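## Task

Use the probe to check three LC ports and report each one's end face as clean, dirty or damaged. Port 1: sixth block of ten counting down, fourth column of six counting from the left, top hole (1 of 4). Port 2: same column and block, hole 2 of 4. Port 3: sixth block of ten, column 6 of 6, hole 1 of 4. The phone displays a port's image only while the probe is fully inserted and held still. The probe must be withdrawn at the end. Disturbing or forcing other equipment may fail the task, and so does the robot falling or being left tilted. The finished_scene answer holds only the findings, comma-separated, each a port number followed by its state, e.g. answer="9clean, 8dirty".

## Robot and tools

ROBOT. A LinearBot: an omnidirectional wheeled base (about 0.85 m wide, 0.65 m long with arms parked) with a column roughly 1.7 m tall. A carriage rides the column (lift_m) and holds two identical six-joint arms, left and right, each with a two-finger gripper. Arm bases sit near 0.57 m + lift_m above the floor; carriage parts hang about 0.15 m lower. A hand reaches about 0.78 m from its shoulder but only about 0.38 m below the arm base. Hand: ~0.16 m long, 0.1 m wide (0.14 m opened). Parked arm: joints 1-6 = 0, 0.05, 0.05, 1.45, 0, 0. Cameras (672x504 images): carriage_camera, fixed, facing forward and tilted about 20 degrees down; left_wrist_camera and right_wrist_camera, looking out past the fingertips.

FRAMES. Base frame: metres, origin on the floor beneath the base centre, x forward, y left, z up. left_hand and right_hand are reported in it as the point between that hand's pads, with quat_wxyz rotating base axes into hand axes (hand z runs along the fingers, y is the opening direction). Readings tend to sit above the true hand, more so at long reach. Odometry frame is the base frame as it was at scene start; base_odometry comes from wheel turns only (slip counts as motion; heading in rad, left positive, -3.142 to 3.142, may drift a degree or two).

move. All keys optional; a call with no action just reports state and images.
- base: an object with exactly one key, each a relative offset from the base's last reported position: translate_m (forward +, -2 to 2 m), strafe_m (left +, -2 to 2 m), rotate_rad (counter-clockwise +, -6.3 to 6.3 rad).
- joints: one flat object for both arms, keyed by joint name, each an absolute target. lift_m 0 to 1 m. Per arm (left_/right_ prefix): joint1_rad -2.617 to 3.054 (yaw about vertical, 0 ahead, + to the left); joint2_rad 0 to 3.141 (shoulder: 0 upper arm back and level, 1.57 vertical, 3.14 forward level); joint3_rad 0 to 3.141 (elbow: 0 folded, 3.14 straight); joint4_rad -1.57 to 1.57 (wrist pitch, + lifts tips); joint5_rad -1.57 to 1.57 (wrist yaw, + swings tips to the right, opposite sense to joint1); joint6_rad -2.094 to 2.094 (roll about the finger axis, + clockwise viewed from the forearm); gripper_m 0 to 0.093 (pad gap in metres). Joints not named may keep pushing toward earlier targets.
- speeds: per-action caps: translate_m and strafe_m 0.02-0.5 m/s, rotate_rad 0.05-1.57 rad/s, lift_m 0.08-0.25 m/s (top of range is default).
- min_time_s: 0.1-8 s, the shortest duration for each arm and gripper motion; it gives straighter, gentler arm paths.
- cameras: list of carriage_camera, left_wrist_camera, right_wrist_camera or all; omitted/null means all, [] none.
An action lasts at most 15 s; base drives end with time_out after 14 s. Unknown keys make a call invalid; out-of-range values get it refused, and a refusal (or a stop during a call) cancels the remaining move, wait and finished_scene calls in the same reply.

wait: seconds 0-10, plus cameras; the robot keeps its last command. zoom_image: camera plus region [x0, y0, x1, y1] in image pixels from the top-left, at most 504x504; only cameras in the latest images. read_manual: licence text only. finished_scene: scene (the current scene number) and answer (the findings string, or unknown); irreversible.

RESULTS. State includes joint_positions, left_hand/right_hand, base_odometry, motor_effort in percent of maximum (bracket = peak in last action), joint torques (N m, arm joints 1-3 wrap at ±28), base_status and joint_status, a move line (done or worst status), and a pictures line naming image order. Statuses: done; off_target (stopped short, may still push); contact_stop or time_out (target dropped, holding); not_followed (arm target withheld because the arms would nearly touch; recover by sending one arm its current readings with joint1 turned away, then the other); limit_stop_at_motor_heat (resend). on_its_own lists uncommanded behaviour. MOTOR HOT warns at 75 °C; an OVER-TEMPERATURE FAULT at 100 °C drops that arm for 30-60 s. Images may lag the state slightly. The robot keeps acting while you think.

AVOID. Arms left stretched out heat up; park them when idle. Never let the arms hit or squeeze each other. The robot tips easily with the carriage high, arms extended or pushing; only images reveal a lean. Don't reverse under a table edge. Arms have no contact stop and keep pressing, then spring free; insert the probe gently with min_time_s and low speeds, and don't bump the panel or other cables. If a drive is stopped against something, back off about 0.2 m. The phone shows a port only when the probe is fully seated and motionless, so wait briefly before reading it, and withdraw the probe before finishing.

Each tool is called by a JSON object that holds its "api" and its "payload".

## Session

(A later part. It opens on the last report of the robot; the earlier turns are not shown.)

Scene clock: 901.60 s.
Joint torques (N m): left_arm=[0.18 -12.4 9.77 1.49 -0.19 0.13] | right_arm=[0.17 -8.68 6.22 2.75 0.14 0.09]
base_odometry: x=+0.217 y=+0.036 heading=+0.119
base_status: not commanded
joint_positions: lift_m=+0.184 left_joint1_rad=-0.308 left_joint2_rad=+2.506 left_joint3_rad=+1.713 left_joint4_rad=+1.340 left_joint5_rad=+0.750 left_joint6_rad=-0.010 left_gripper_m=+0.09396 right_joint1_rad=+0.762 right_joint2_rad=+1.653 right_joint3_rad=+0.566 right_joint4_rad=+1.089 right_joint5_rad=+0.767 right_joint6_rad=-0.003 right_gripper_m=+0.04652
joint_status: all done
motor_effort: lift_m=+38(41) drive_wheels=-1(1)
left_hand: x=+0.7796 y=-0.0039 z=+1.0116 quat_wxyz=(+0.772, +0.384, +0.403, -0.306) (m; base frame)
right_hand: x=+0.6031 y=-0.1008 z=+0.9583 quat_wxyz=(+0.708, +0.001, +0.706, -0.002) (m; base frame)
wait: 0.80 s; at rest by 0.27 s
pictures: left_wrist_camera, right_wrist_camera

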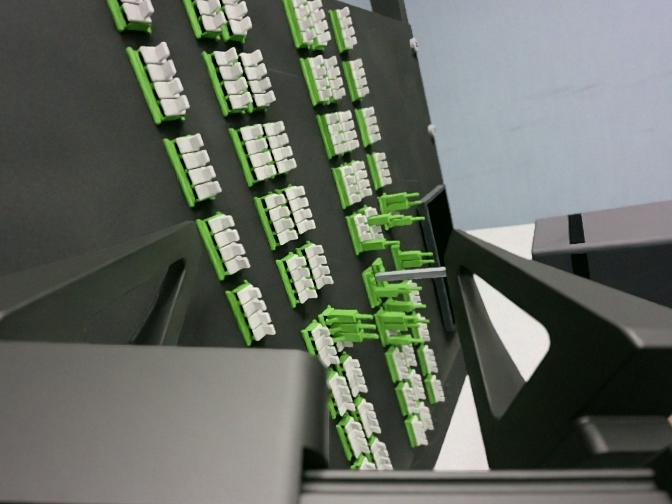

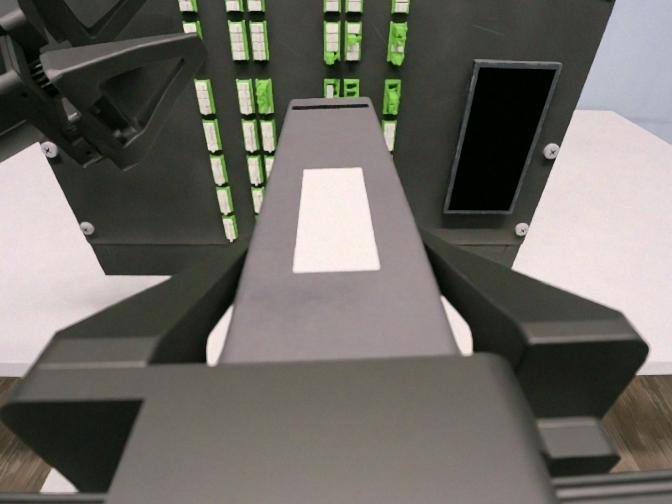

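{"api": "move", "payload": {"base": {"translate_m":0.0035}, "speeds": {"translate_m":0.02}, "cameras": []}}

{"api": "wait", "payload": {"seconds": 0.8, "cameras": ["right_wrist_camera","left_wrist_camera"]}}

{"api": "zoom_image", "payload": {"camera": "right_wrist_camera", "region": [318, 74, 348, 100]}}

{"api": "zoom_image", "payload": {"camera": "left_wrist_camera", "region": [354, 260, 384, 290]}}

Scene clock: 915.00 s.
Joint torques (N m): left_arm=[0.1 -12.41 9.78 1.47 -0.21 0.13] | right_arm=[0.05 -8.75 6.06 2.74 0.14 0.1]
move: done
base_odometry: x=+0.221 y=+0.036 heading=+0.119
base_status: done
joint_positions: lift_m=+0.184 left_joint1_rad=-0.308 left_joint2_rad=+2.506 left_joint3_rad=+1.713 left_joint4_rad=+1.340 left_joint5_rad=+0.750 left_joint6_rad=-0.010 left_gripper_m=+0.09396 right_joint1_rad=+0.763 right_joint2_rad=+1.653 right_joint3_rad=+0.566 right_joint4_rad=+1.089 right_joint5_rad=+0.769 right_joint6_rad=-0.003 right_gripper_m=+0.04652
joint_status: not commanded
motor_effort: lift_m=+37(38) drive_wheels=+0(6)
left_hand: x=+0.7796 y=-0.0039 z=+1.0116 quat_wxyz=(+0.772, +0.384, +0.403, -0.306) (m; base frame)
right_hand: x=+0.6030 y=-0.1009 z=+0.9583 quat_wxyz=(+0.708, +0.002, +0.706, -0.003) (m; base frame)
pictures: none
No camera images: "cameras" was empty.

Scene clock: 915.80 s.
Joint torques (N m): left_arm=[0.17 -12.26 9.62 1.52 -0.2 0.13] | right_arm=[0.14 -8.68 6.22 2.76 0.12 0.11]
base_odometry: x=+0.221 y=+0.036 heading=+0.119
base_status: done
joint_positions: lift_m=+0.184 left_joint1_rad=-0.308 left_joint2_rad=+2.506 left_joint3_rad=+1.713 left_joint4_rad=+1.340 left_joint5_rad=+0.750 left_joint6_rad=-0.010 left_gripper_m=+0.09396 right_joint1_rad=+0.763 right_joint2_rad=+1.653 right_joint3_rad=+0.566 right_joint4_rad=+1.089 right_joint5_rad=+0.769 right_joint6_rad=-0.003 right_gripper_m=+0.04652
joint_status: not commanded
motor_effort: lift_m=+38(38) drive_wheels=-1(6)
left_hand: x=+0.7796 y=-0.0039 z=+1.0116 quat_wxyz=(+0.772, +0.384, +0.403, -0.306) (m; base frame)
right_hand: x=+0.6030 y=-0.1009 z=+0.9583 quat_wxyz=(+0.708, +0.002, +0.706, -0.003) (m; base frame)
wait: 0.80 s; at rest by 0.27 s
pictures: left_wrist_camera, right_wrist_camera

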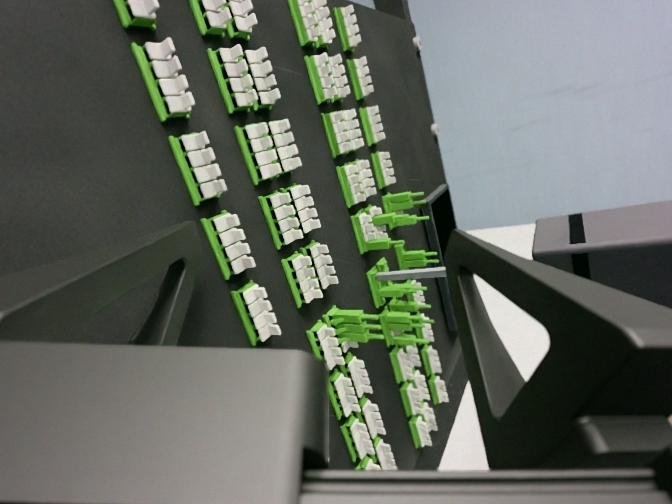

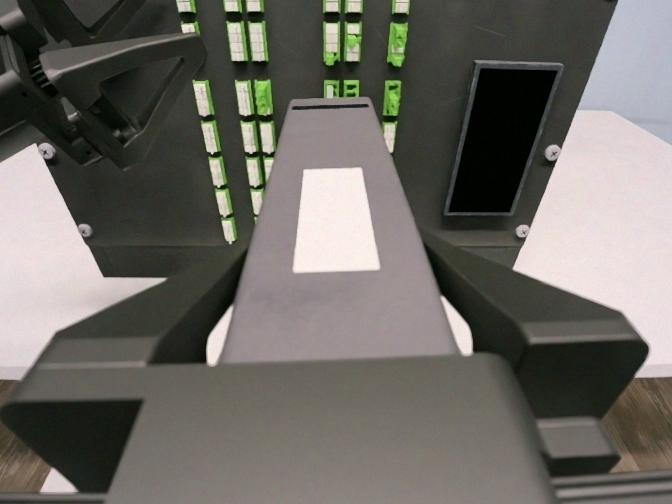

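Scaled by 16.800.

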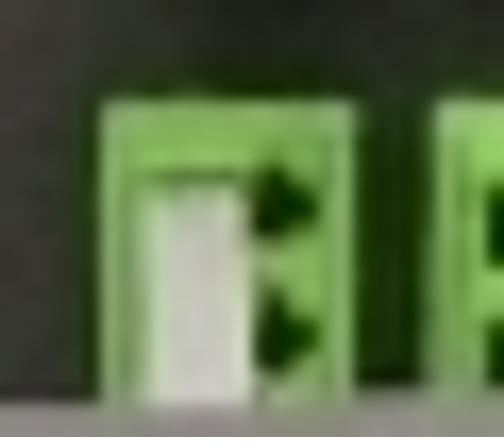

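Scaled by 16.800.

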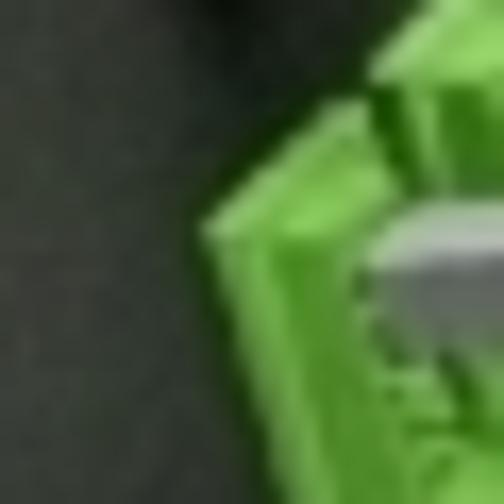

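{"api": "move", "payload": {"base": {"translate_m":0.003}, "speeds": {"translate_m":0.02}, "cameras": []}}

{"api": "wait", "payload": {"seconds": 0.8, "cameras": ["right_wrist_camera","left_wrist_camera"]}}

{"api": "zoom_image", "payload": {"camera": "right_wrist_camera", "region": [318, 74, 348, 100]}}

{"api": "zoom_image", "payload": {"camera": "left_wrist_camera", "region": [354, 260, 384, 290]}}

Scene clock: 927.73 s.
Joint torques (N m): left_arm=[0.12 -12.27 9.52 1.47 -0.19 0.12] | right_arm=[-0.08 -8.73 6.16 2.75 0.06 0.11]
move: done
base_odometry: x=+0.224 y=+0.037 heading=+0.119
base_status: done
joint_positions: lift_m=+0.184 left_joint1_rad=-0.308 left_joint2_rad=+2.506 left_joint3_rad=+1.713 left_joint4_rad=+1.340 left_joint5_rad=+0.750 left_joint6_rad=-0.010 left_gripper_m=+0.09396 right_joint1_rad=+0.764 right_joint2_rad=+1.653 right_joint3_rad=+0.566 right_joint4_rad=+1.091 right_joint5_rad=+0.773 right_joint6_rad=-0.003 right_gripper_m=+0.04652
joint_status: not commanded
motor_effort: lift_m=+37(39) drive_wheels=+0(6)
left_hand: x=+0.7796 y=-0.0039 z=+1.0116 quat_wxyz=(+0.772, +0.384, +0.403, -0.306) (m; base frame)
right_hand: x=+0.6028 y=-0.1012 z=+0.9586 quat_wxyz=(+0.708, +0.003, +0.706, -0.003) (m; base frame)
pictures: none
No camera images: "cameras" was empty.

Scene clock: 928.53 s.
Joint torques (N m): left_arm=[0.13 -12.38 9.8 1.47 -0.2 0.12] | right_arm=[-0.03 -8.65 6.19 2.75 0.16 0.1]
base_odometry: x=+0.224 y=+0.037 heading=+0.119
base_status: done
joint_positions: lift_m=+0.184 left_joint1_rad=-0.308 left_joint2_rad=+2.506 left_joint3_rad=+1.713 left_joint4_rad=+1.340 left_joint5_rad=+0.750 left_joint6_rad=-0.010 left_gripper_m=+0.09396 right_joint1_rad=+0.764 right_joint2_rad=+1.653 right_joint3_rad=+0.566 right_joint4_rad=+1.091 right_joint5_rad=+0.773 right_joint6_rad=-0.003 right_gripper_m=+0.04652
joint_status: not commanded
motor_effort: lift_m=+38(39) drive_wheels=-1(6)
left_hand: x=+0.7796 y=-0.0039 z=+1.0116 quat_wxyz=(+0.772, +0.384, +0.403, -0.306) (m; base frame)
right_hand: x=+0.6028 y=-0.1012 z=+0.9586 quat_wxyz=(+0.708, +0.003, +0.706, -0.003) (m; base frame)
wait: 0.80 s; at rest by 0.27 s
pictures: left_wrist_camera, right_wrist_camera

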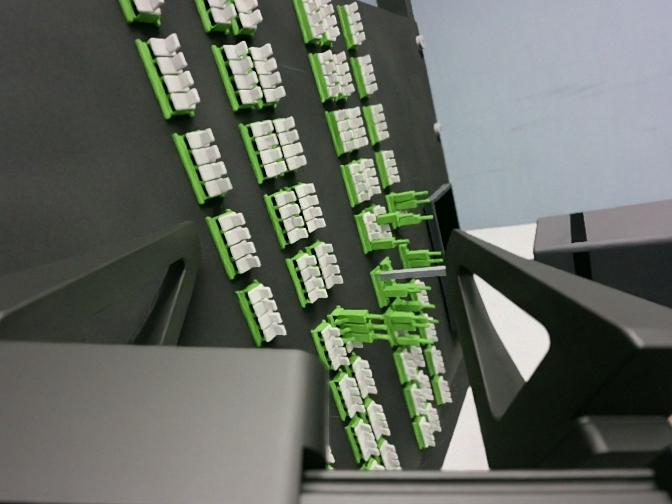

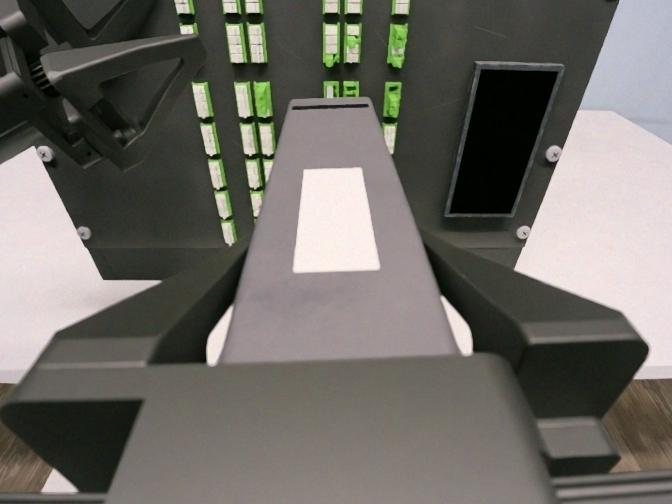

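Scaled by 16.800.

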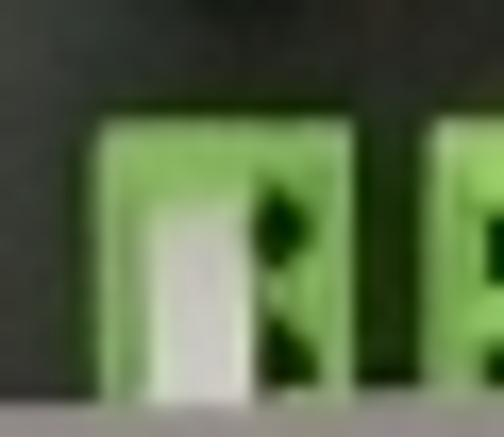

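Scaled by 16.800.

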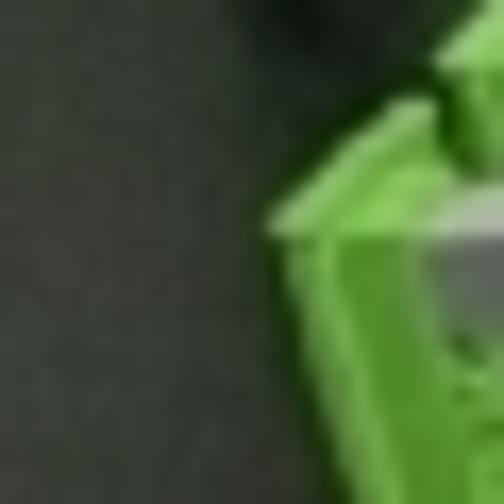

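{"api": "move", "payload": {"base": {"translate_m":0.004}, "speeds": {"translate_m":0.02}, "cameras": []}}

{"api": "wait", "payload": {"seconds": 0.8, "cameras": ["right_wrist_camera","left_wrist_camera"]}}

{"api": "zoom_image", "payload": {"camera": "right_wrist_camera", "region": [318, 74, 348, 100]}}

{"api": "zoom_image", "payload": {"camera": "left_wrist_camera", "region": [364, 250, 404, 290]}}

Scene clock: 939.27 s.
Joint torques (N m): left_arm=[0.08 -12.27 9.7 1.48 -0.26 0.11] | right_arm=[-0.96 -8.68 6.16 2.73 -0.07 0.1]
move: done
base_odometry: x=+0.228 y=+0.037 heading=+0.119
base_status: done
joint_positions: lift_m=+0.184 left_joint1_rad=-0.308 left_joint2_rad=+2.506 left_joint3_rad=+1.713 left_joint4_rad=+1.340 left_joint5_rad=+0.756 left_joint6_rad=-0.009 left_gripper_m=+0.09396 right_joint1_rad=+0.774 right_joint2_rad=+1.653 right_joint3_rad=+0.566 right_joint4_rad=+1.091 right_joint5_rad=+0.790 right_joint6_rad=-0.003 right_gripper_m=+0.04652
joint_status: not commanded
motor_effort: lift_m=+38(38) drive_wheels=+0(7)
left_hand: x=+0.7789 y=-0.0044 z=+1.0113 quat_wxyz=(+0.772, +0.386, +0.402, -0.306) (m; base frame)
right_hand: x=+0.6008 y=-0.1003 z=+0.9586 quat_wxyz=(+0.708, +0.006, +0.706, -0.006) (m; base frame)
pictures: none
No camera images: "cameras" was empty.

Scene clock: 940.07 s.
Joint torques (N m): left_arm=[0.13 -12.29 9.76 1.48 -0.25 0.12] | right_arm=[-0.95 -8.68 6.17 2.73 -0.08 0.11]
base_odometry: x=+0.228 y=+0.037 heading=+0.119
base_status: done
joint_positions: lift_m=+0.184 left_joint1_rad=-0.308 left_joint2_rad=+2.506 left_joint3_rad=+1.713 left_joint4_rad=+1.340 left_joint5_rad=+0.756 left_joint6_rad=-0.009 left_gripper_m=+0.09396 right_joint1_rad=+0.774 right_joint2_rad=+1.653 right_joint3_rad=+0.566 right_joint4_rad=+1.091 right_joint5_rad=+0.790 right_joint6_rad=-0.003 right_gripper_m=+0.04652
joint_status: not commanded
motor_effort: lift_m=+37(38) drive_wheels=+0(7)
left_hand: x=+0.7789 y=-0.0044 z=+1.0113 quat_wxyz=(+0.772, +0.386, +0.402, -0.306) (m; base frame)
right_hand: x=+0.6008 y=-0.1003 z=+0.9586 quat_wxyz=(+0.708, +0.006, +0.706, -0.006) (m; base frame)
wait: 0.80 s; at rest by 0.27 s
pictures: left_wrist_camera, right_wrist_camera

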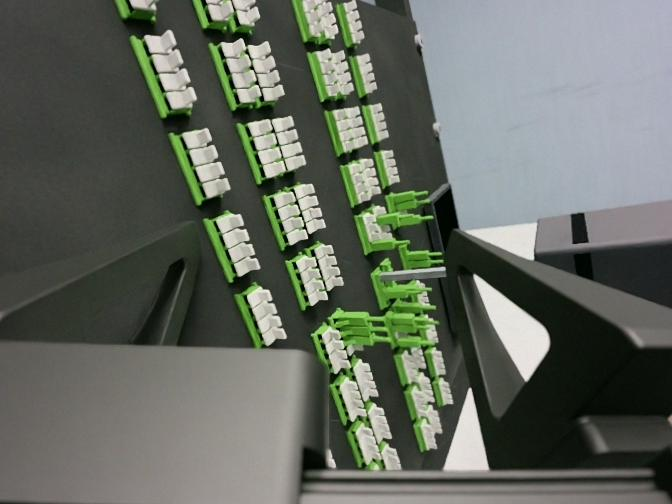

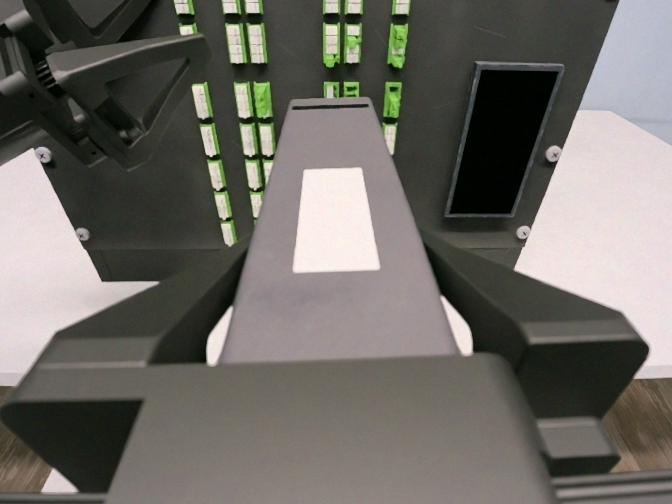

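Scaled by 16.800.

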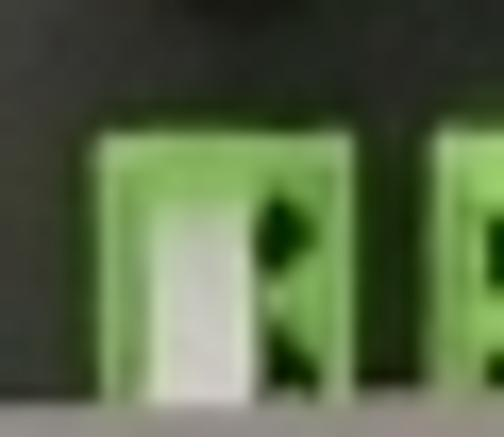

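Scaled by 12.600.

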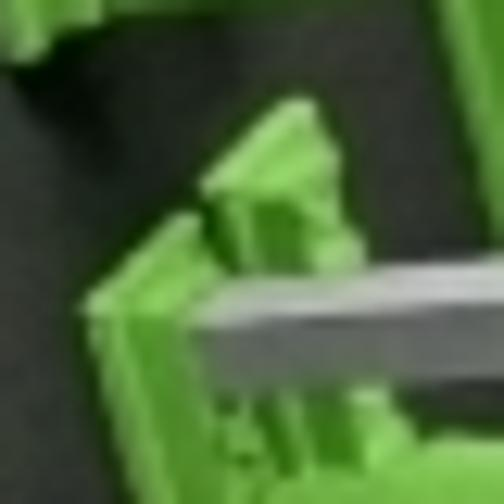

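{"api": "move", "payload": {"joints": {"left_joint1_rad":-0.334,"left_joint2_rad":2.376,"left_joint3_rad":1.477,"left_joint4_rad":1.481,"left_joint5_rad":0.734}, "min_time_s": 1.5, "cameras": []}}

{"api": "wait", "payload": {"seconds": 0.8}}

{"api": "zoom_image", "payload": {"camera": "right_wrist_camera", "region": [318, 74, 348, 100]}}

{"api": "zoom_image", "payload": {"camera": "left_wrist_camera", "region": [340, 220, 440, 310]}}

Scene clock: 961.90 s.
Joint torques (N m): left_arm=[-0.49 -16.96 5.6 1.72 -0.46 0.11] | right_arm=[-0.92 -8.65 6.24 2.73 -0.06 0.09]
move: done
base_odometry: x=+0.228 y=+0.037 heading=+0.119
base_status: not commanded
joint_positions: lift_m=+0.184 left_joint1_rad=-0.327 left_joint2_rad=+2.433 left_joint3_rad=+1.485 left_joint4_rad=+1.454 left_joint5_rad=+0.751 left_joint6_rad=-0.009 left_gripper_m=+0.09396 right_joint1_rad=+0.774 right_joint2_rad=+1.653 right_joint3_rad=+0.566 right_joint4_rad=+1.091 right_joint5_rad=+0.790 right_joint6_rad=-0.003 right_gripper_m=+0.04652
joint_status: all done
motor_effort: lift_m=+37(38) drive_wheels=+0(0)
left_hand: x=+0.7445 y=-0.0045 z=+0.9882 quat_wxyz=(+0.759, +0.387, +0.416, -0.318) (m; base frame)
right_hand: x=+0.6008 y=-0.1003 z=+0.9586 quat_wxyz=(+0.708, +0.006, +0.706, -0.006) (m; base frame)
pictures: none
No camera images: "cameras" was empty.

Scene clock: 962.70 s.
Joint torques (N m): left_arm=[-0.51 -16.96 5.63 1.67 -0.45 0.13] | right_arm=[-0.95 -8.65 6.22 2.73 -0.08 0.1]
base_odometry: x=+0.228 y=+0.037 heading=+0.119
base_status: not commanded
joint_positions: lift_m=+0.184 left_joint1_rad=-0.327 left_joint2_rad=+2.433 left_joint3_rad=+1.485 left_joint4_rad=+1.456 left_joint5_rad=+0.750 left_joint6_rad=-0.009 left_gripper_m=+0.09396 right_joint1_rad=+0.774 right_joint2_rad=+1.653 right_joint3_rad=+0.566 right_joint4_rad=+1.091 right_joint5_rad=+0.790 right_joint6_rad=-0.003 right_gripper_m=+0.04652
joint_status: all done
motor_effort: lift_m=+38(38) drive_wheels=+0(0)
left_hand: x=+0.7445 y=-0.0044 z=+0.9885 quat_wxyz=(+0.760, +0.387, +0.415, -0.317) (m; base frame)
right_hand: x=+0.6008 y=-0.1003 z=+0.9586 quat_wxyz=(+0.708, +0.006, +0.706, -0.006) (m; base frame)
wait: 0.80 s; at rest by 0.27 s
pictures: carriage_camera, left_wrist_camera, right_wrist_camera

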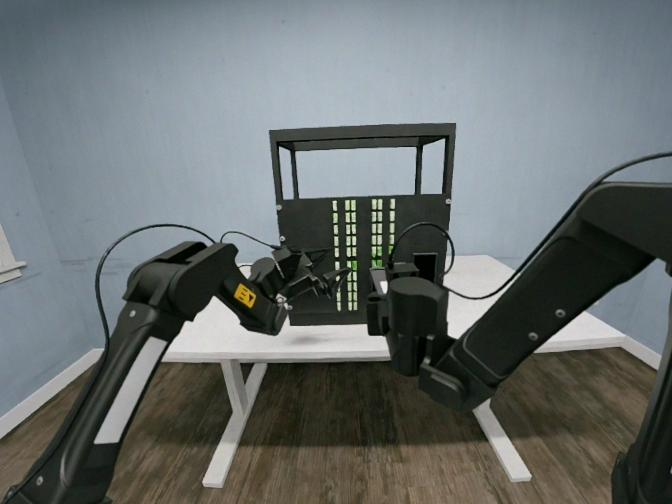

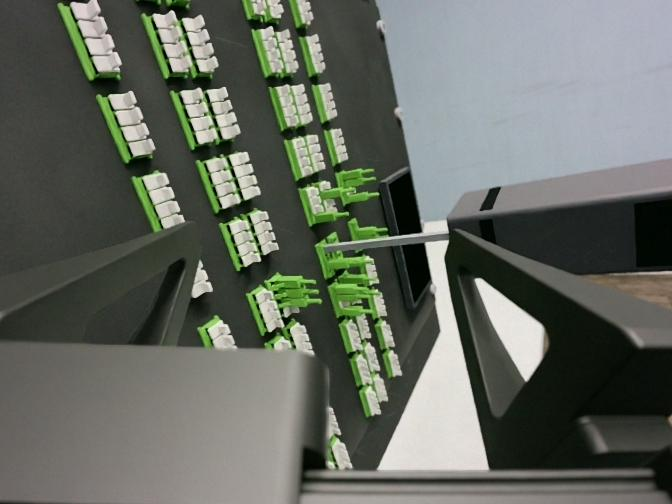

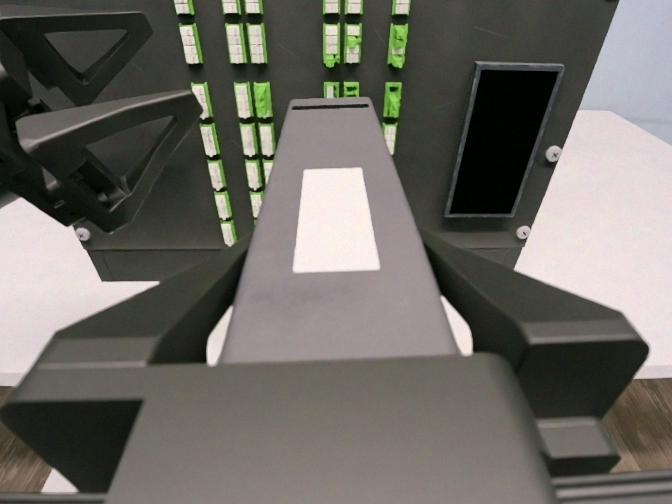

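Scaled by 16.800.

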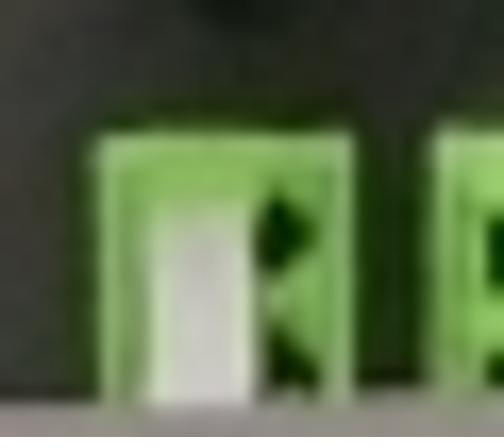

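Scaled by 5.040.

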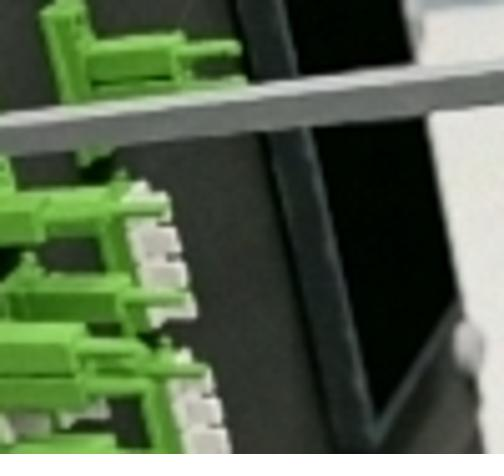

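{"api": "zoom_image", "payload": {"camera": "right_wrist_camera", "region": [430, 50, 580, 250]}}

{"api": "zoom_image", "payload": {"camera": "left_wrist_camera", "region": [310, 225, 350, 265]}}

Scaled by 2.520.

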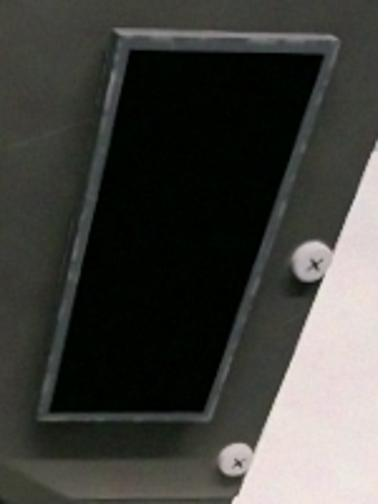

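Scaled by 12.600.

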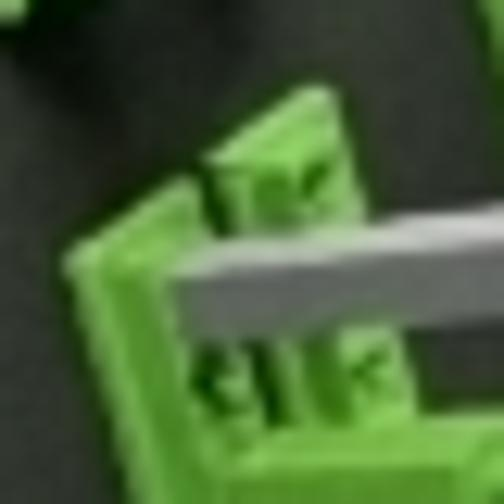

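{"api": "move", "payload": {"joints": {"right_joint1_rad":0.774,"right_joint5_rad":0.790}, "cameras": []}}

{"api": "move", "payload": {"base": {"translate_m":0.003}, "speeds": {"translate_m":0.02}, "cameras": []}}

{"api": "wait", "payload": {"seconds": 0.8, "cameras": ["right_wrist_camera","left_wrist_camera"]}}

{"api": "zoom_image", "payload": {"camera": "right_wrist_camera", "region": [318, 74, 348, 100]}}

{"api": "zoom_image", "payload": {"camera": "left_wrist_camera", "region": [310, 225, 350, 265]}}

Scene clock: 984.97 s.
Joint torques (N m): left_arm=[-0.53 -16.95 5.61 1.67 -0.46 0.13] | right_arm=[-0.35 -8.66 6.16 2.73 0.07 0.11]
move: done
base_odometry: x=+0.228 y=+0.037 heading=+0.119
base_status: not commanded
joint_positions: lift_m=+0.184 left_joint1_rad=-0.327 left_joint2_rad=+2.433 left_joint3_rad=+1.485 left_joint4_rad=+1.456 left_joint5_rad=+0.750 left_joint6_rad=-0.009 left_gripper_m=+0.09396 right_joint1_rad=+0.775 right_joint2_rad=+1.653 right_joint3_rad=+0.566 right_joint4_rad=+1.091 right_joint5_rad=+0.791 right_joint6_rad=-0.003 right_gripper_m=+0.04652
joint_status: all done
motor_effort: lift_m=+38(38) drive_wheels=+0(0)
left_hand: x=+0.7444 y=-0.0044 z=+0.9886 quat_wxyz=(+0.760, +0.387, +0.415, -0.317) (m; base frame)
right_hand: x=+0.6006 y=-0.1003 z=+0.9586 quat_wxyz=(+0.708, +0.006, +0.706, -0.006) (m; base frame)
pictures: none
No camera images: "cameras" was empty.

Scene clock: 985.57 s.
Joint torques (N m): left_arm=[-0.5 -16.66 5.52 1.64 -0.45 0.12] | right_arm=[-1.25 -8.68 6.37 2.69 -0.11 0.11]
move: done
base_odometry: x=+0.231 y=+0.037 heading=+0.119
base_status: done
joint_positions: lift_m=+0.184 left_joint1_rad=-0.327 left_joint2_rad=+2.429 left_joint3_rad=+1.485 left_joint4_rad=+1.459 left_joint5_rad=+0.750 left_joint6_rad=-0.009 left_gripper_m=+0.09396 right_joint1_rad=+0.785 right_joint2_rad=+1.653 right_joint3_rad=+0.564 right_joint4_rad=+1.093 right_joint5_rad=+0.806 right_joint6_rad=-0.003 right_gripper_m=+0.04652
joint_status: not commanded
motor_effort: lift_m=+38(38) drive_wheels=+0(6)
left_hand: x=+0.7439 y=-0.0041 z=+0.9912 quat_wxyz=(+0.762, +0.387, +0.413, -0.316) (m; base frame)
right_hand: x=+0.5982 y=-0.0994 z=+0.9581 quat_wxyz=(+0.708, +0.008, +0.706, -0.007) (m; base frame)
pictures: none
No camera images: "cameras" was empty.

Scene clock: 986.37 s.
Joint torques (N m): left_arm=[-0.51 -16.57 5.61 1.62 -0.45 0.11] | right_arm=[-1.33 -8.69 6.42 2.69 -0.07 0.09]
base_odometry: x=+0.231 y=+0.037 heading=+0.119
base_status: done
joint_positions: lift_m=+0.184 left_joint1_rad=-0.327 left_joint2_rad=+2.429 left_joint3_rad=+1.485 left_joint4_rad=+1.459 left_joint5_rad=+0.750 left_joint6_rad=-0.009 left_gripper_m=+0.09396 right_joint1_rad=+0.785 right_joint2_rad=+1.653 right_joint3_rad=+0.564 right_joint4_rad=+1.093 right_joint5_rad=+0.806 right_joint6_rad=-0.003 right_gripper_m=+0.04652
joint_status: not commanded
motor_effort: lift_m=+38(38) drive_wheels=+0(6)
left_hand: x=+0.7439 y=-0.0041 z=+0.9913 quat_wxyz=(+0.762, +0.387, +0.413, -0.316) (m; base frame)
right_hand: x=+0.5982 y=-0.0994 z=+0.9581 quat_wxyz=(+0.708, +0.008, +0.706, -0.007) (m; base frame)
wait: 0.80 s; at rest by 0.27 s
pictures: left_wrist_camera, right_wrist_camera

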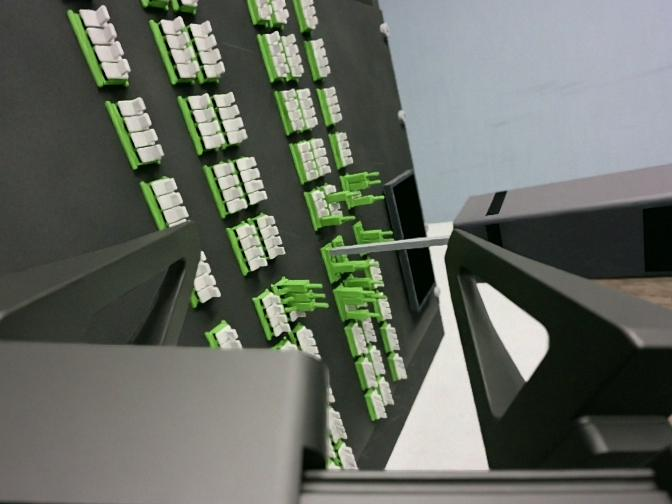

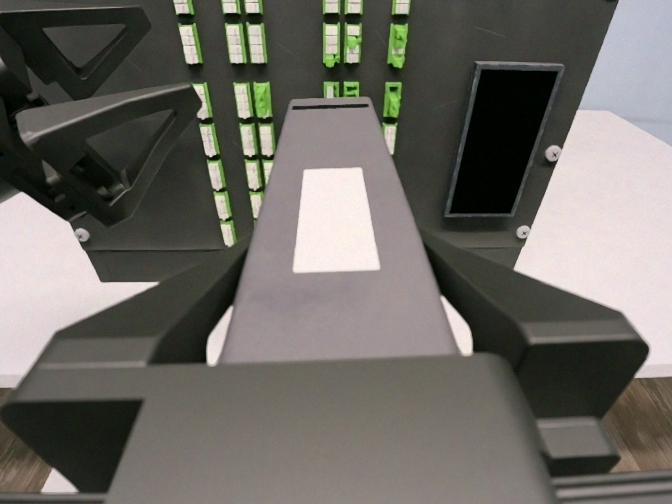

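Scaled by 16.800.

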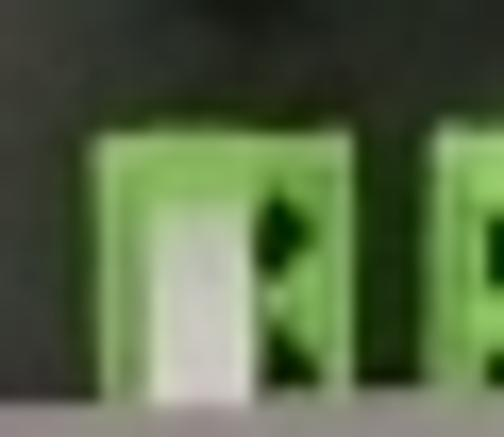

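Scaled by 12.600.

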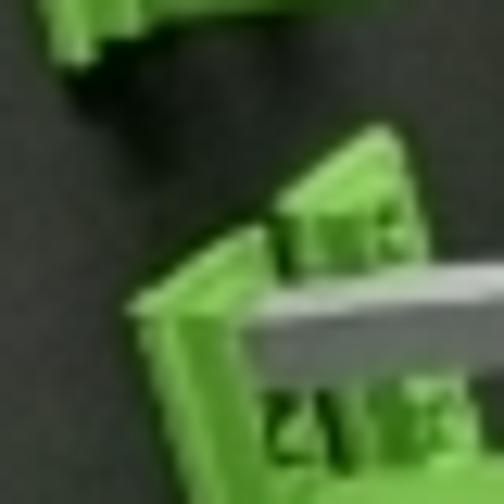

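{"api": "move", "payload": {"base": {"translate_m":0.003}, "speeds": {"translate_m":0.02}, "cameras": []}}

{"api": "wait", "payload": {"seconds": 0.8, "cameras": ["right_wrist_camera","left_wrist_camera"]}}

{"api": "zoom_image", "payload": {"camera": "right_wrist_camera", "region": [318, 74, 348, 100]}}

{"api": "zoom_image", "payload": {"camera": "left_wrist_camera", "region": [310, 225, 350, 265]}}

Scene clock: 1027.70 s.
Joint torques (N m): left_arm=[-0.58 -16.39 5.6 1.61 -0.45 0.11] | right_arm=[-2.14 -8.34 6.61 2.7 -0.16 0.1]
move: done
MOTOR HOT: joint 2 (shoulder) of the left arm reports 79 °C; the controller stops that arm at 100 °C. To cool a motor, set the load down, stop pushing, or move to a pose that needs little force.
base_odometry: x=+0.234 y=+0.037 heading=+0.119
base_status: done
joint_positions: lift_m=+0.184 left_joint1_rad=-0.327 left_joint2_rad=+2.427 left_joint3_rad=+1.485 left_joint4_rad=+1.461 left_joint5_rad=+0.750 left_joint6_rad=-0.009 left_gripper_m=+0.09396 right_joint1_rad=+0.792 right_joint2_rad=+1.650 right_joint3_rad=+0.559 right_joint4_rad=+1.095 right_joint5_rad=+0.815 right_joint6_rad=-0.003 right_gripper_m=+0.04652
joint_status: not commanded
motor_effort: lift_m=+37(38) drive_wheels=+1(7)
left_hand: x=+0.7435 y=-0.0040 z=+0.9927 quat_wxyz=(+0.763, +0.387, +0.411, -0.316) (m; base frame)
right_hand: x=+0.5961 y=-0.0991 z=+0.9579 quat_wxyz=(+0.708, +0.008, +0.706, -0.008) (m; base frame)
pictures: none
No camera images: "cameras" was empty.

Scene clock: 1028.50 s.
Joint torques (N m): left_arm=[-0.5 -16.39 5.63 1.6 -0.45 0.13] | right_arm=[-2.11 -8.35 6.71 2.67 -0.16 0.11]
MOTOR HOT: still on. Joint 2 (shoulder) of the left arm reports 79 °C.
base_odometry: x=+0.234 y=+0.037 heading=+0.119
base_status: done
joint_positions: lift_m=+0.184 left_joint1_rad=-0.327 left_joint2_rad=+2.427 left_joint3_rad=+1.485 left_joint4_rad=+1.461 left_joint5_rad=+0.750 left_joint6_rad=-0.009 left_gripper_m=+0.09396 right_joint1_rad=+0.792 right_joint2_rad=+1.650 right_joint3_rad=+0.559 right_joint4_rad=+1.095 right_joint5_rad=+0.815 right_joint6_rad=-0.003 right_gripper_m=+0.04652
joint_status: not commanded
motor_effort: lift_m=+38(38) drive_wheels=+1(7)
left_hand: x=+0.7435 y=-0.0040 z=+0.9927 quat_wxyz=(+0.763, +0.387, +0.411, -0.316) (m; base frame)
right_hand: x=+0.5961 y=-0.0991 z=+0.9579 quat_wxyz=(+0.708, +0.008, +0.706, -0.008) (m; base frame)
wait: 0.80 s; at rest by 0.27 s
pictures: left_wrist_camera, right_wrist_camera

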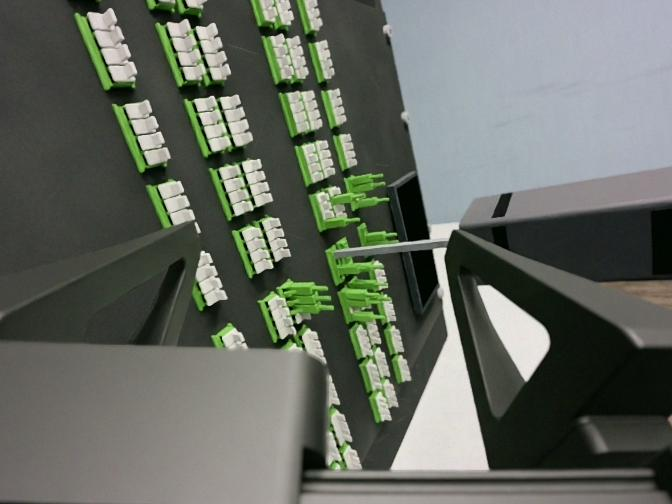

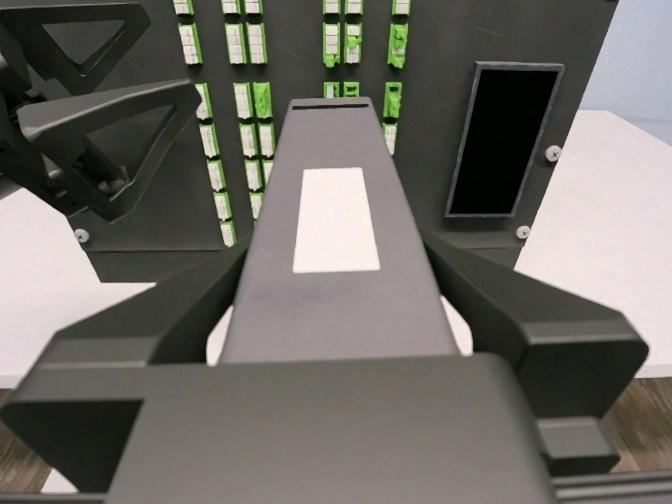

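Scaled by 16.800.

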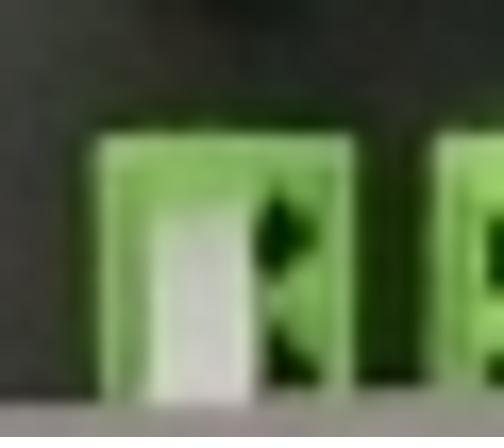

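Scaled by 12.600.

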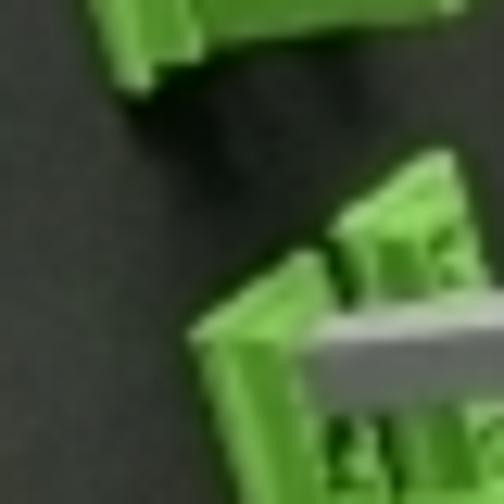

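{"api": "move", "payload": {"base": {"translate_m":-0.006}, "speeds": {"translate_m":0.02}, "joints": {"left_joint1_rad":0,"left_joint2_rad":0.05,"left_joint3_rad":0.05,"left_joint4_rad":1.45,"left_joint5_rad":0,"left_joint6_rad":0}, "min_time_s": 5, "cameras": []}}

{"api": "wait", "payload": {"seconds": 0.8, "cameras": ["right_wrist_camera"]}}

{"api": "zoom_image", "payload": {"camera": "right_wrist_camera", "region": [318, 74, 348, 100]}}

{"api": "move", "payload": {"joints": {"lift_m":0.1836}, "cameras": []}}

{"api": "wait", "payload": {"seconds": 0.8, "cameras": ["right_wrist_camera"]}}

{"api": "zoom_image", "payload": {"camera": "right_wrist_camera", "region": [318, 74, 348, 100]}}

Scene clock: 1064.77 s.
Joint torques (N m): left_arm=[0.75 2.45 5.23 -0.22 -0.28 0.14] | right_arm=[0.01 -8.39 6.78 2.71 0.18 0.11]
move: done
MOTOR HOT: still on. Joint 2 (shoulder) of the left arm reports 81 °C.
base_odometry: x=+0.228 y=+0.037 heading=+0.119
base_status: done
joint_positions: lift_m=+0.184 left_joint1_rad=-0.007 left_joint2_rad=+0.058 left_joint3_rad=+0.058 left_joint4_rad=+1.461 left_joint5_rad=+0.016 left_joint6_rad=-0.009 left_gripper_m=+0.09396 right_joint1_rad=+0.771 right_joint2_rad=+1.650 right_joint3_rad=+0.559 right_joint4_rad=+1.095 right_joint5_rad=+0.779 right_joint6_rad=-0.003 right_gripper_m=+0.04652
joint_status: all done
motor_effort: lift_m=+38(39) drive_wheels=-1(5)
left_hand: x=+0.2552 y=+0.2923 z=+1.2032 quat_wxyz=(+0.998, +0.008, +0.055, -0.008) (m; base frame)
right_hand: x=+0.6003 y=-0.1008 z=+0.9579 quat_wxyz=(+0.708, +0.003, +0.706, -0.003) (m; base frame)
pictures: none
No camera images: "cameras" was empty.

Scene clock: 1065.57 s.
Joint torques (N m): left_arm=[0.76 2.45 5.27 -0.23 -0.28 0.13] | right_arm=[0.03 -8.36 6.78 2.7 0.19 0.11]
MOTOR HOT: still on. Joint 2 (shoulder) of the left arm reports 80 °C.
base_odometry: x=+0.228 y=+0.037 heading=+0.119
base_status: done
joint_positions: lift_m=+0.184 left_joint1_rad=-0.007 left_joint2_rad=+0.058 left_joint3_rad=+0.058 left_joint4_rad=+1.461 left_joint5_rad=+0.016 left_joint6_rad=-0.009 left_gripper_m=+0.09396 right_joint1_rad=+0.771 right_joint2_rad=+1.650 right_joint3_rad=+0.559 right_joint4_rad=+1.095 right_joint5_rad=+0.779 right_joint6_rad=-0.003 right_gripper_m=+0.04652
joint_status: all done
motor_effort: lift_m=+38(39) drive_wheels=-1(5)
left_hand: x=+0.2552 y=+0.2924 z=+1.2032 quat_wxyz=(+0.998, +0.008, +0.055, -0.008) (m; base frame)
right_hand: x=+0.6003 y=-0.1008 z=+0.9579 quat_wxyz=(+0.708, +0.003, +0.706, -0.003) (m; base frame)
wait: 0.80 s; at rest by 0.27 s
pictures: right_wrist_camera

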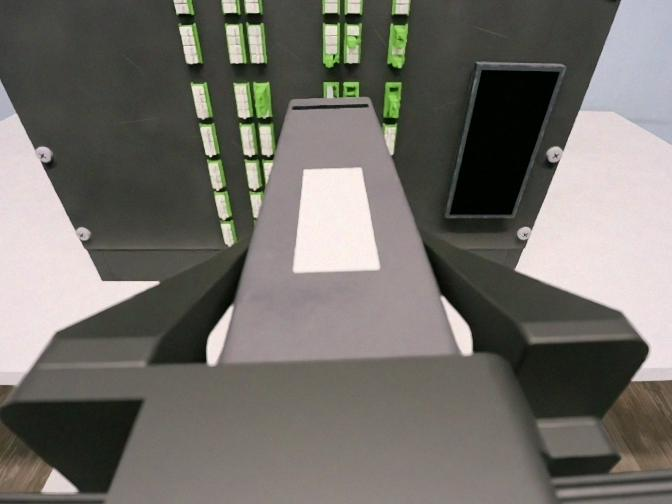

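Scaled by 16.800.

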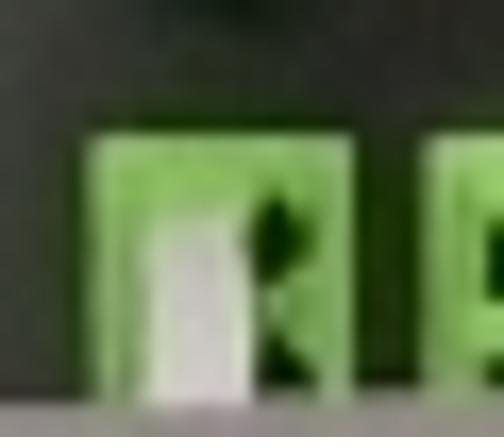

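Scene clock: 1065.87 s.
Joint torques (N m): left_arm=[0.75 2.43 5.26 -0.22 -0.27 0.15] | right_arm=[0.02 -8.44 6.8 2.7 0.18 0.1]
move: done
MOTOR HOT: still on. Joint 2 (shoulder) of the left arm reports 80 °C.
base_odometry: x=+0.228 y=+0.037 heading=+0.119
base_status: not commanded
joint_positions: lift_m=+0.184 left_joint1_rad=-0.007 left_joint2_rad=+0.058 left_joint3_rad=+0.058 left_joint4_rad=+1.461 left_joint5_rad=+0.015 left_joint6_rad=-0.009 left_gripper_m=+0.09396 right_joint1_rad=+0.771 right_joint2_rad=+1.650 right_joint3_rad=+0.559 right_joint4_rad=+1.095 right_joint5_rad=+0.779 right_joint6_rad=-0.003 right_gripper_m=+0.04652
joint_status: all done
motor_effort: lift_m=+27(28) drive_wheels=-1(1)
left_hand: x=+0.2552 y=+0.2924 z=+1.2031 quat_wxyz=(+0.998, +0.008, +0.055, -0.008) (m; base frame)
right_hand: x=+0.6003 y=-0.1008 z=+0.9579 quat_wxyz=(+0.708, +0.003, +0.706, -0.003) (m; base frame)
pictures: none
No camera images: "cameras" was empty.

Scene clock: 1066.67 s.
Joint torques (N m): left_arm=[0.73 2.39 5.24 -0.22 -0.27 0.15] | right_arm=[0.01 -8.31 6.79 2.71 0.18 0.11]
MOTOR HOT: still on. Joint 2 (shoulder) of the left arm reports 79 °C.
base_odometry: x=+0.228 y=+0.037 heading=+0.119
base_status: not commanded
joint_positions: lift_m=+0.184 left_joint1_rad=-0.007 left_joint2_rad=+0.058 left_joint3_rad=+0.058 left_joint4_rad=+1.461 left_joint5_rad=+0.015 left_joint6_rad=-0.009 left_gripper_m=+0.09396 right_joint1_rad=+0.771 right_joint2_rad=+1.650 right_joint3_rad=+0.559 right_joint4_rad=+1.095 right_joint5_rad=+0.779 right_joint6_rad=-0.003 right_gripper_m=+0.04652
joint_status: all done
motor_effort: lift_m=+27(28) drive_wheels=-1(1)
left_hand: x=+0.2552 y=+0.2924 z=+1.2031 quat_wxyz=(+0.998, +0.008, +0.055, -0.008) (m; base frame)
right_hand: x=+0.6003 y=-0.1008 z=+0.9579 quat_wxyz=(+0.708, +0.003, +0.706, -0.003) (m; base frame)
wait: 0.80 s; at rest by 0.27 s
pictures: right_wrist_camera

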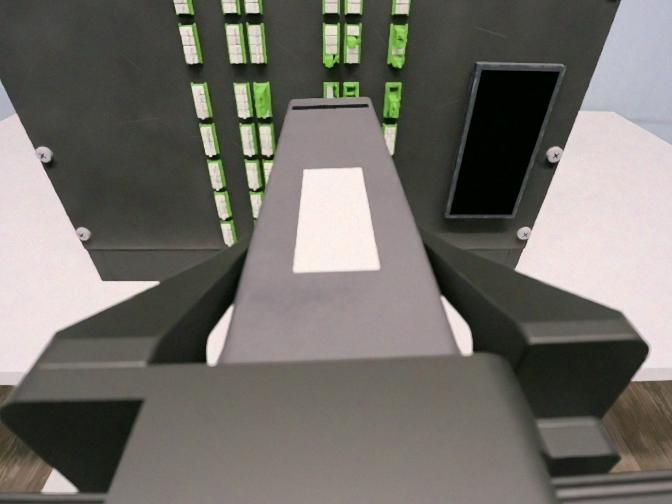

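Scaled by 16.800.

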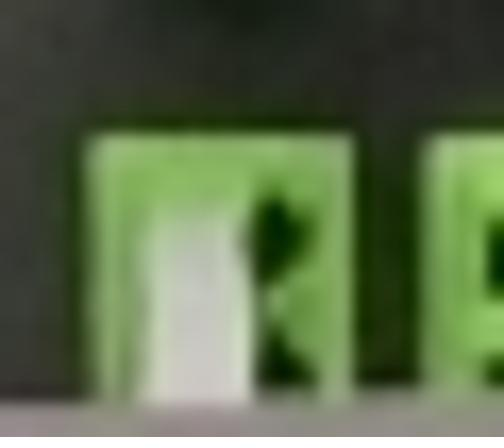

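{"api": "move", "payload": {"joints": {"lift_m":0.183}, "cameras": []}}

{"api": "move", "payload": {"base": {"translate_m":0.004}, "speeds": {"translate_m":0.02}, "cameras": []}}

{"api": "wait", "payload": {"seconds": 0.8, "cameras": ["right_wrist_camera"]}}

{"api": "zoom_image", "payload": {"camera": "right_wrist_camera", "region": [318, 74, 348, 100]}}

Scene clock: 1078.73 s.
Joint torques (N m): left_arm=[0.76 2.4 5.33 -0.22 -0.26 0.15] | right_arm=[-0.02 -8.44 6.65 2.68 0.19 0.11]
move: done
MOTOR HOT: cleared for the motors of the left arm.
base_odometry: x=+0.228 y=+0.037 heading=+0.119
base_status: not commanded
joint_positions: lift_m=+0.183 left_joint1_rad=-0.007 left_joint2_rad=+0.058 left_joint3_rad=+0.057 left_joint4_rad=+1.461 left_joint5_rad=+0.015 left_joint6_rad=-0.009 left_gripper_m=+0.09396 right_joint1_rad=+0.771 right_joint2_rad=+1.650 right_joint3_rad=+0.559 right_joint4_rad=+1.095 right_joint5_rad=+0.779 right_joint6_rad=-0.003 right_gripper_m=+0.04652
joint_status: all done
motor_effort: lift_m=+24(24) drive_wheels=-1(1)
left_hand: x=+0.2554 y=+0.2924 z=+1.2026 quat_wxyz=(+0.998, +0.008, +0.055, -0.008) (m; base frame)
right_hand: x=+0.6003 y=-0.1008 z=+0.9575 quat_wxyz=(+0.708, +0.003, +0.706, -0.003) (m; base frame)
pictures: none
No camera images: "cameras" was empty.

Scene clock: 1079.30 s.
Joint torques (N m): left_arm=[0.76 2.35 5.34 -0.22 -0.28 0.15] | right_arm=[-1.17 -8.4 6.61 2.67 -0.03 0.11]
move: done
base_odometry: x=+0.232 y=+0.037 heading=+0.119
base_status: done
joint_positions: lift_m=+0.183 left_joint1_rad=-0.007 left_joint2_rad=+0.058 left_joint3_rad=+0.057 left_joint4_rad=+1.460 left_joint5_rad=+0.015 left_joint6_rad=-0.009 left_gripper_m=+0.09396 right_joint1_rad=+0.782 right_joint2_rad=+1.650 right_joint3_rad=+0.559 right_joint4_rad=+1.095 right_joint5_rad=+0.800 right_joint6_rad=-0.003 right_gripper_m=+0.04652
joint_status: not commanded
motor_effort: lift_m=+24(24) drive_wheels=+0(4)
left_hand: x=+0.2557 y=+0.2924 z=+1.2025 quat_wxyz=(+0.998, +0.008, +0.056, -0.008) (m; base frame)
right_hand: x=+0.5980 y=-0.1000 z=+0.9575 quat_wxyz=(+0.708, +0.006, +0.706, -0.006) (m; base frame)
pictures: none
No camera images: "cameras" was empty.

Scene clock: 1080.10 s.
Joint torques (N m): left_arm=[0.77 2.41 5.34 -0.2 -0.28 0.13] | right_arm=[-1.18 -8.36 6.76 2.68 -0.01 0.11]
base_odometry: x=+0.232 y=+0.037 heading=+0.119
base_status: done
joint_positions: lift_m=+0.183 left_joint1_rad=-0.007 left_joint2_rad=+0.058 left_joint3_rad=+0.057 left_joint4_rad=+1.460 left_joint5_rad=+0.015 left_joint6_rad=-0.009 left_gripper_m=+0.09396 right_joint1_rad=+0.782 right_joint2_rad=+1.650 right_joint3_rad=+0.559 right_joint4_rad=+1.095 right_joint5_rad=+0.800 right_joint6_rad=-0.003 right_gripper_m=+0.04652
joint_status: not commanded
motor_effort: lift_m=+24(24) drive_wheels=+0(4)
left_hand: x=+0.2557 y=+0.2924 z=+1.2025 quat_wxyz=(+0.998, +0.008, +0.056, -0.008) (m; base frame)
right_hand: x=+0.5980 y=-0.1000 z=+0.9575 quat_wxyz=(+0.708, +0.006, +0.706, -0.006) (m; base frame)
wait: 0.80 s; at rest by 0.27 s
pictures: right_wrist_camera

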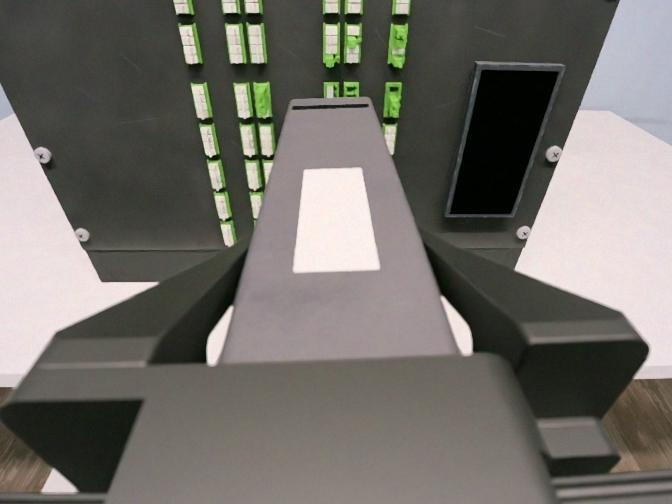

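Scaled by 16.800.

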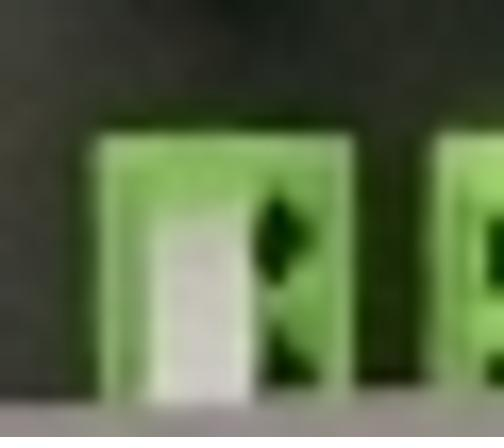

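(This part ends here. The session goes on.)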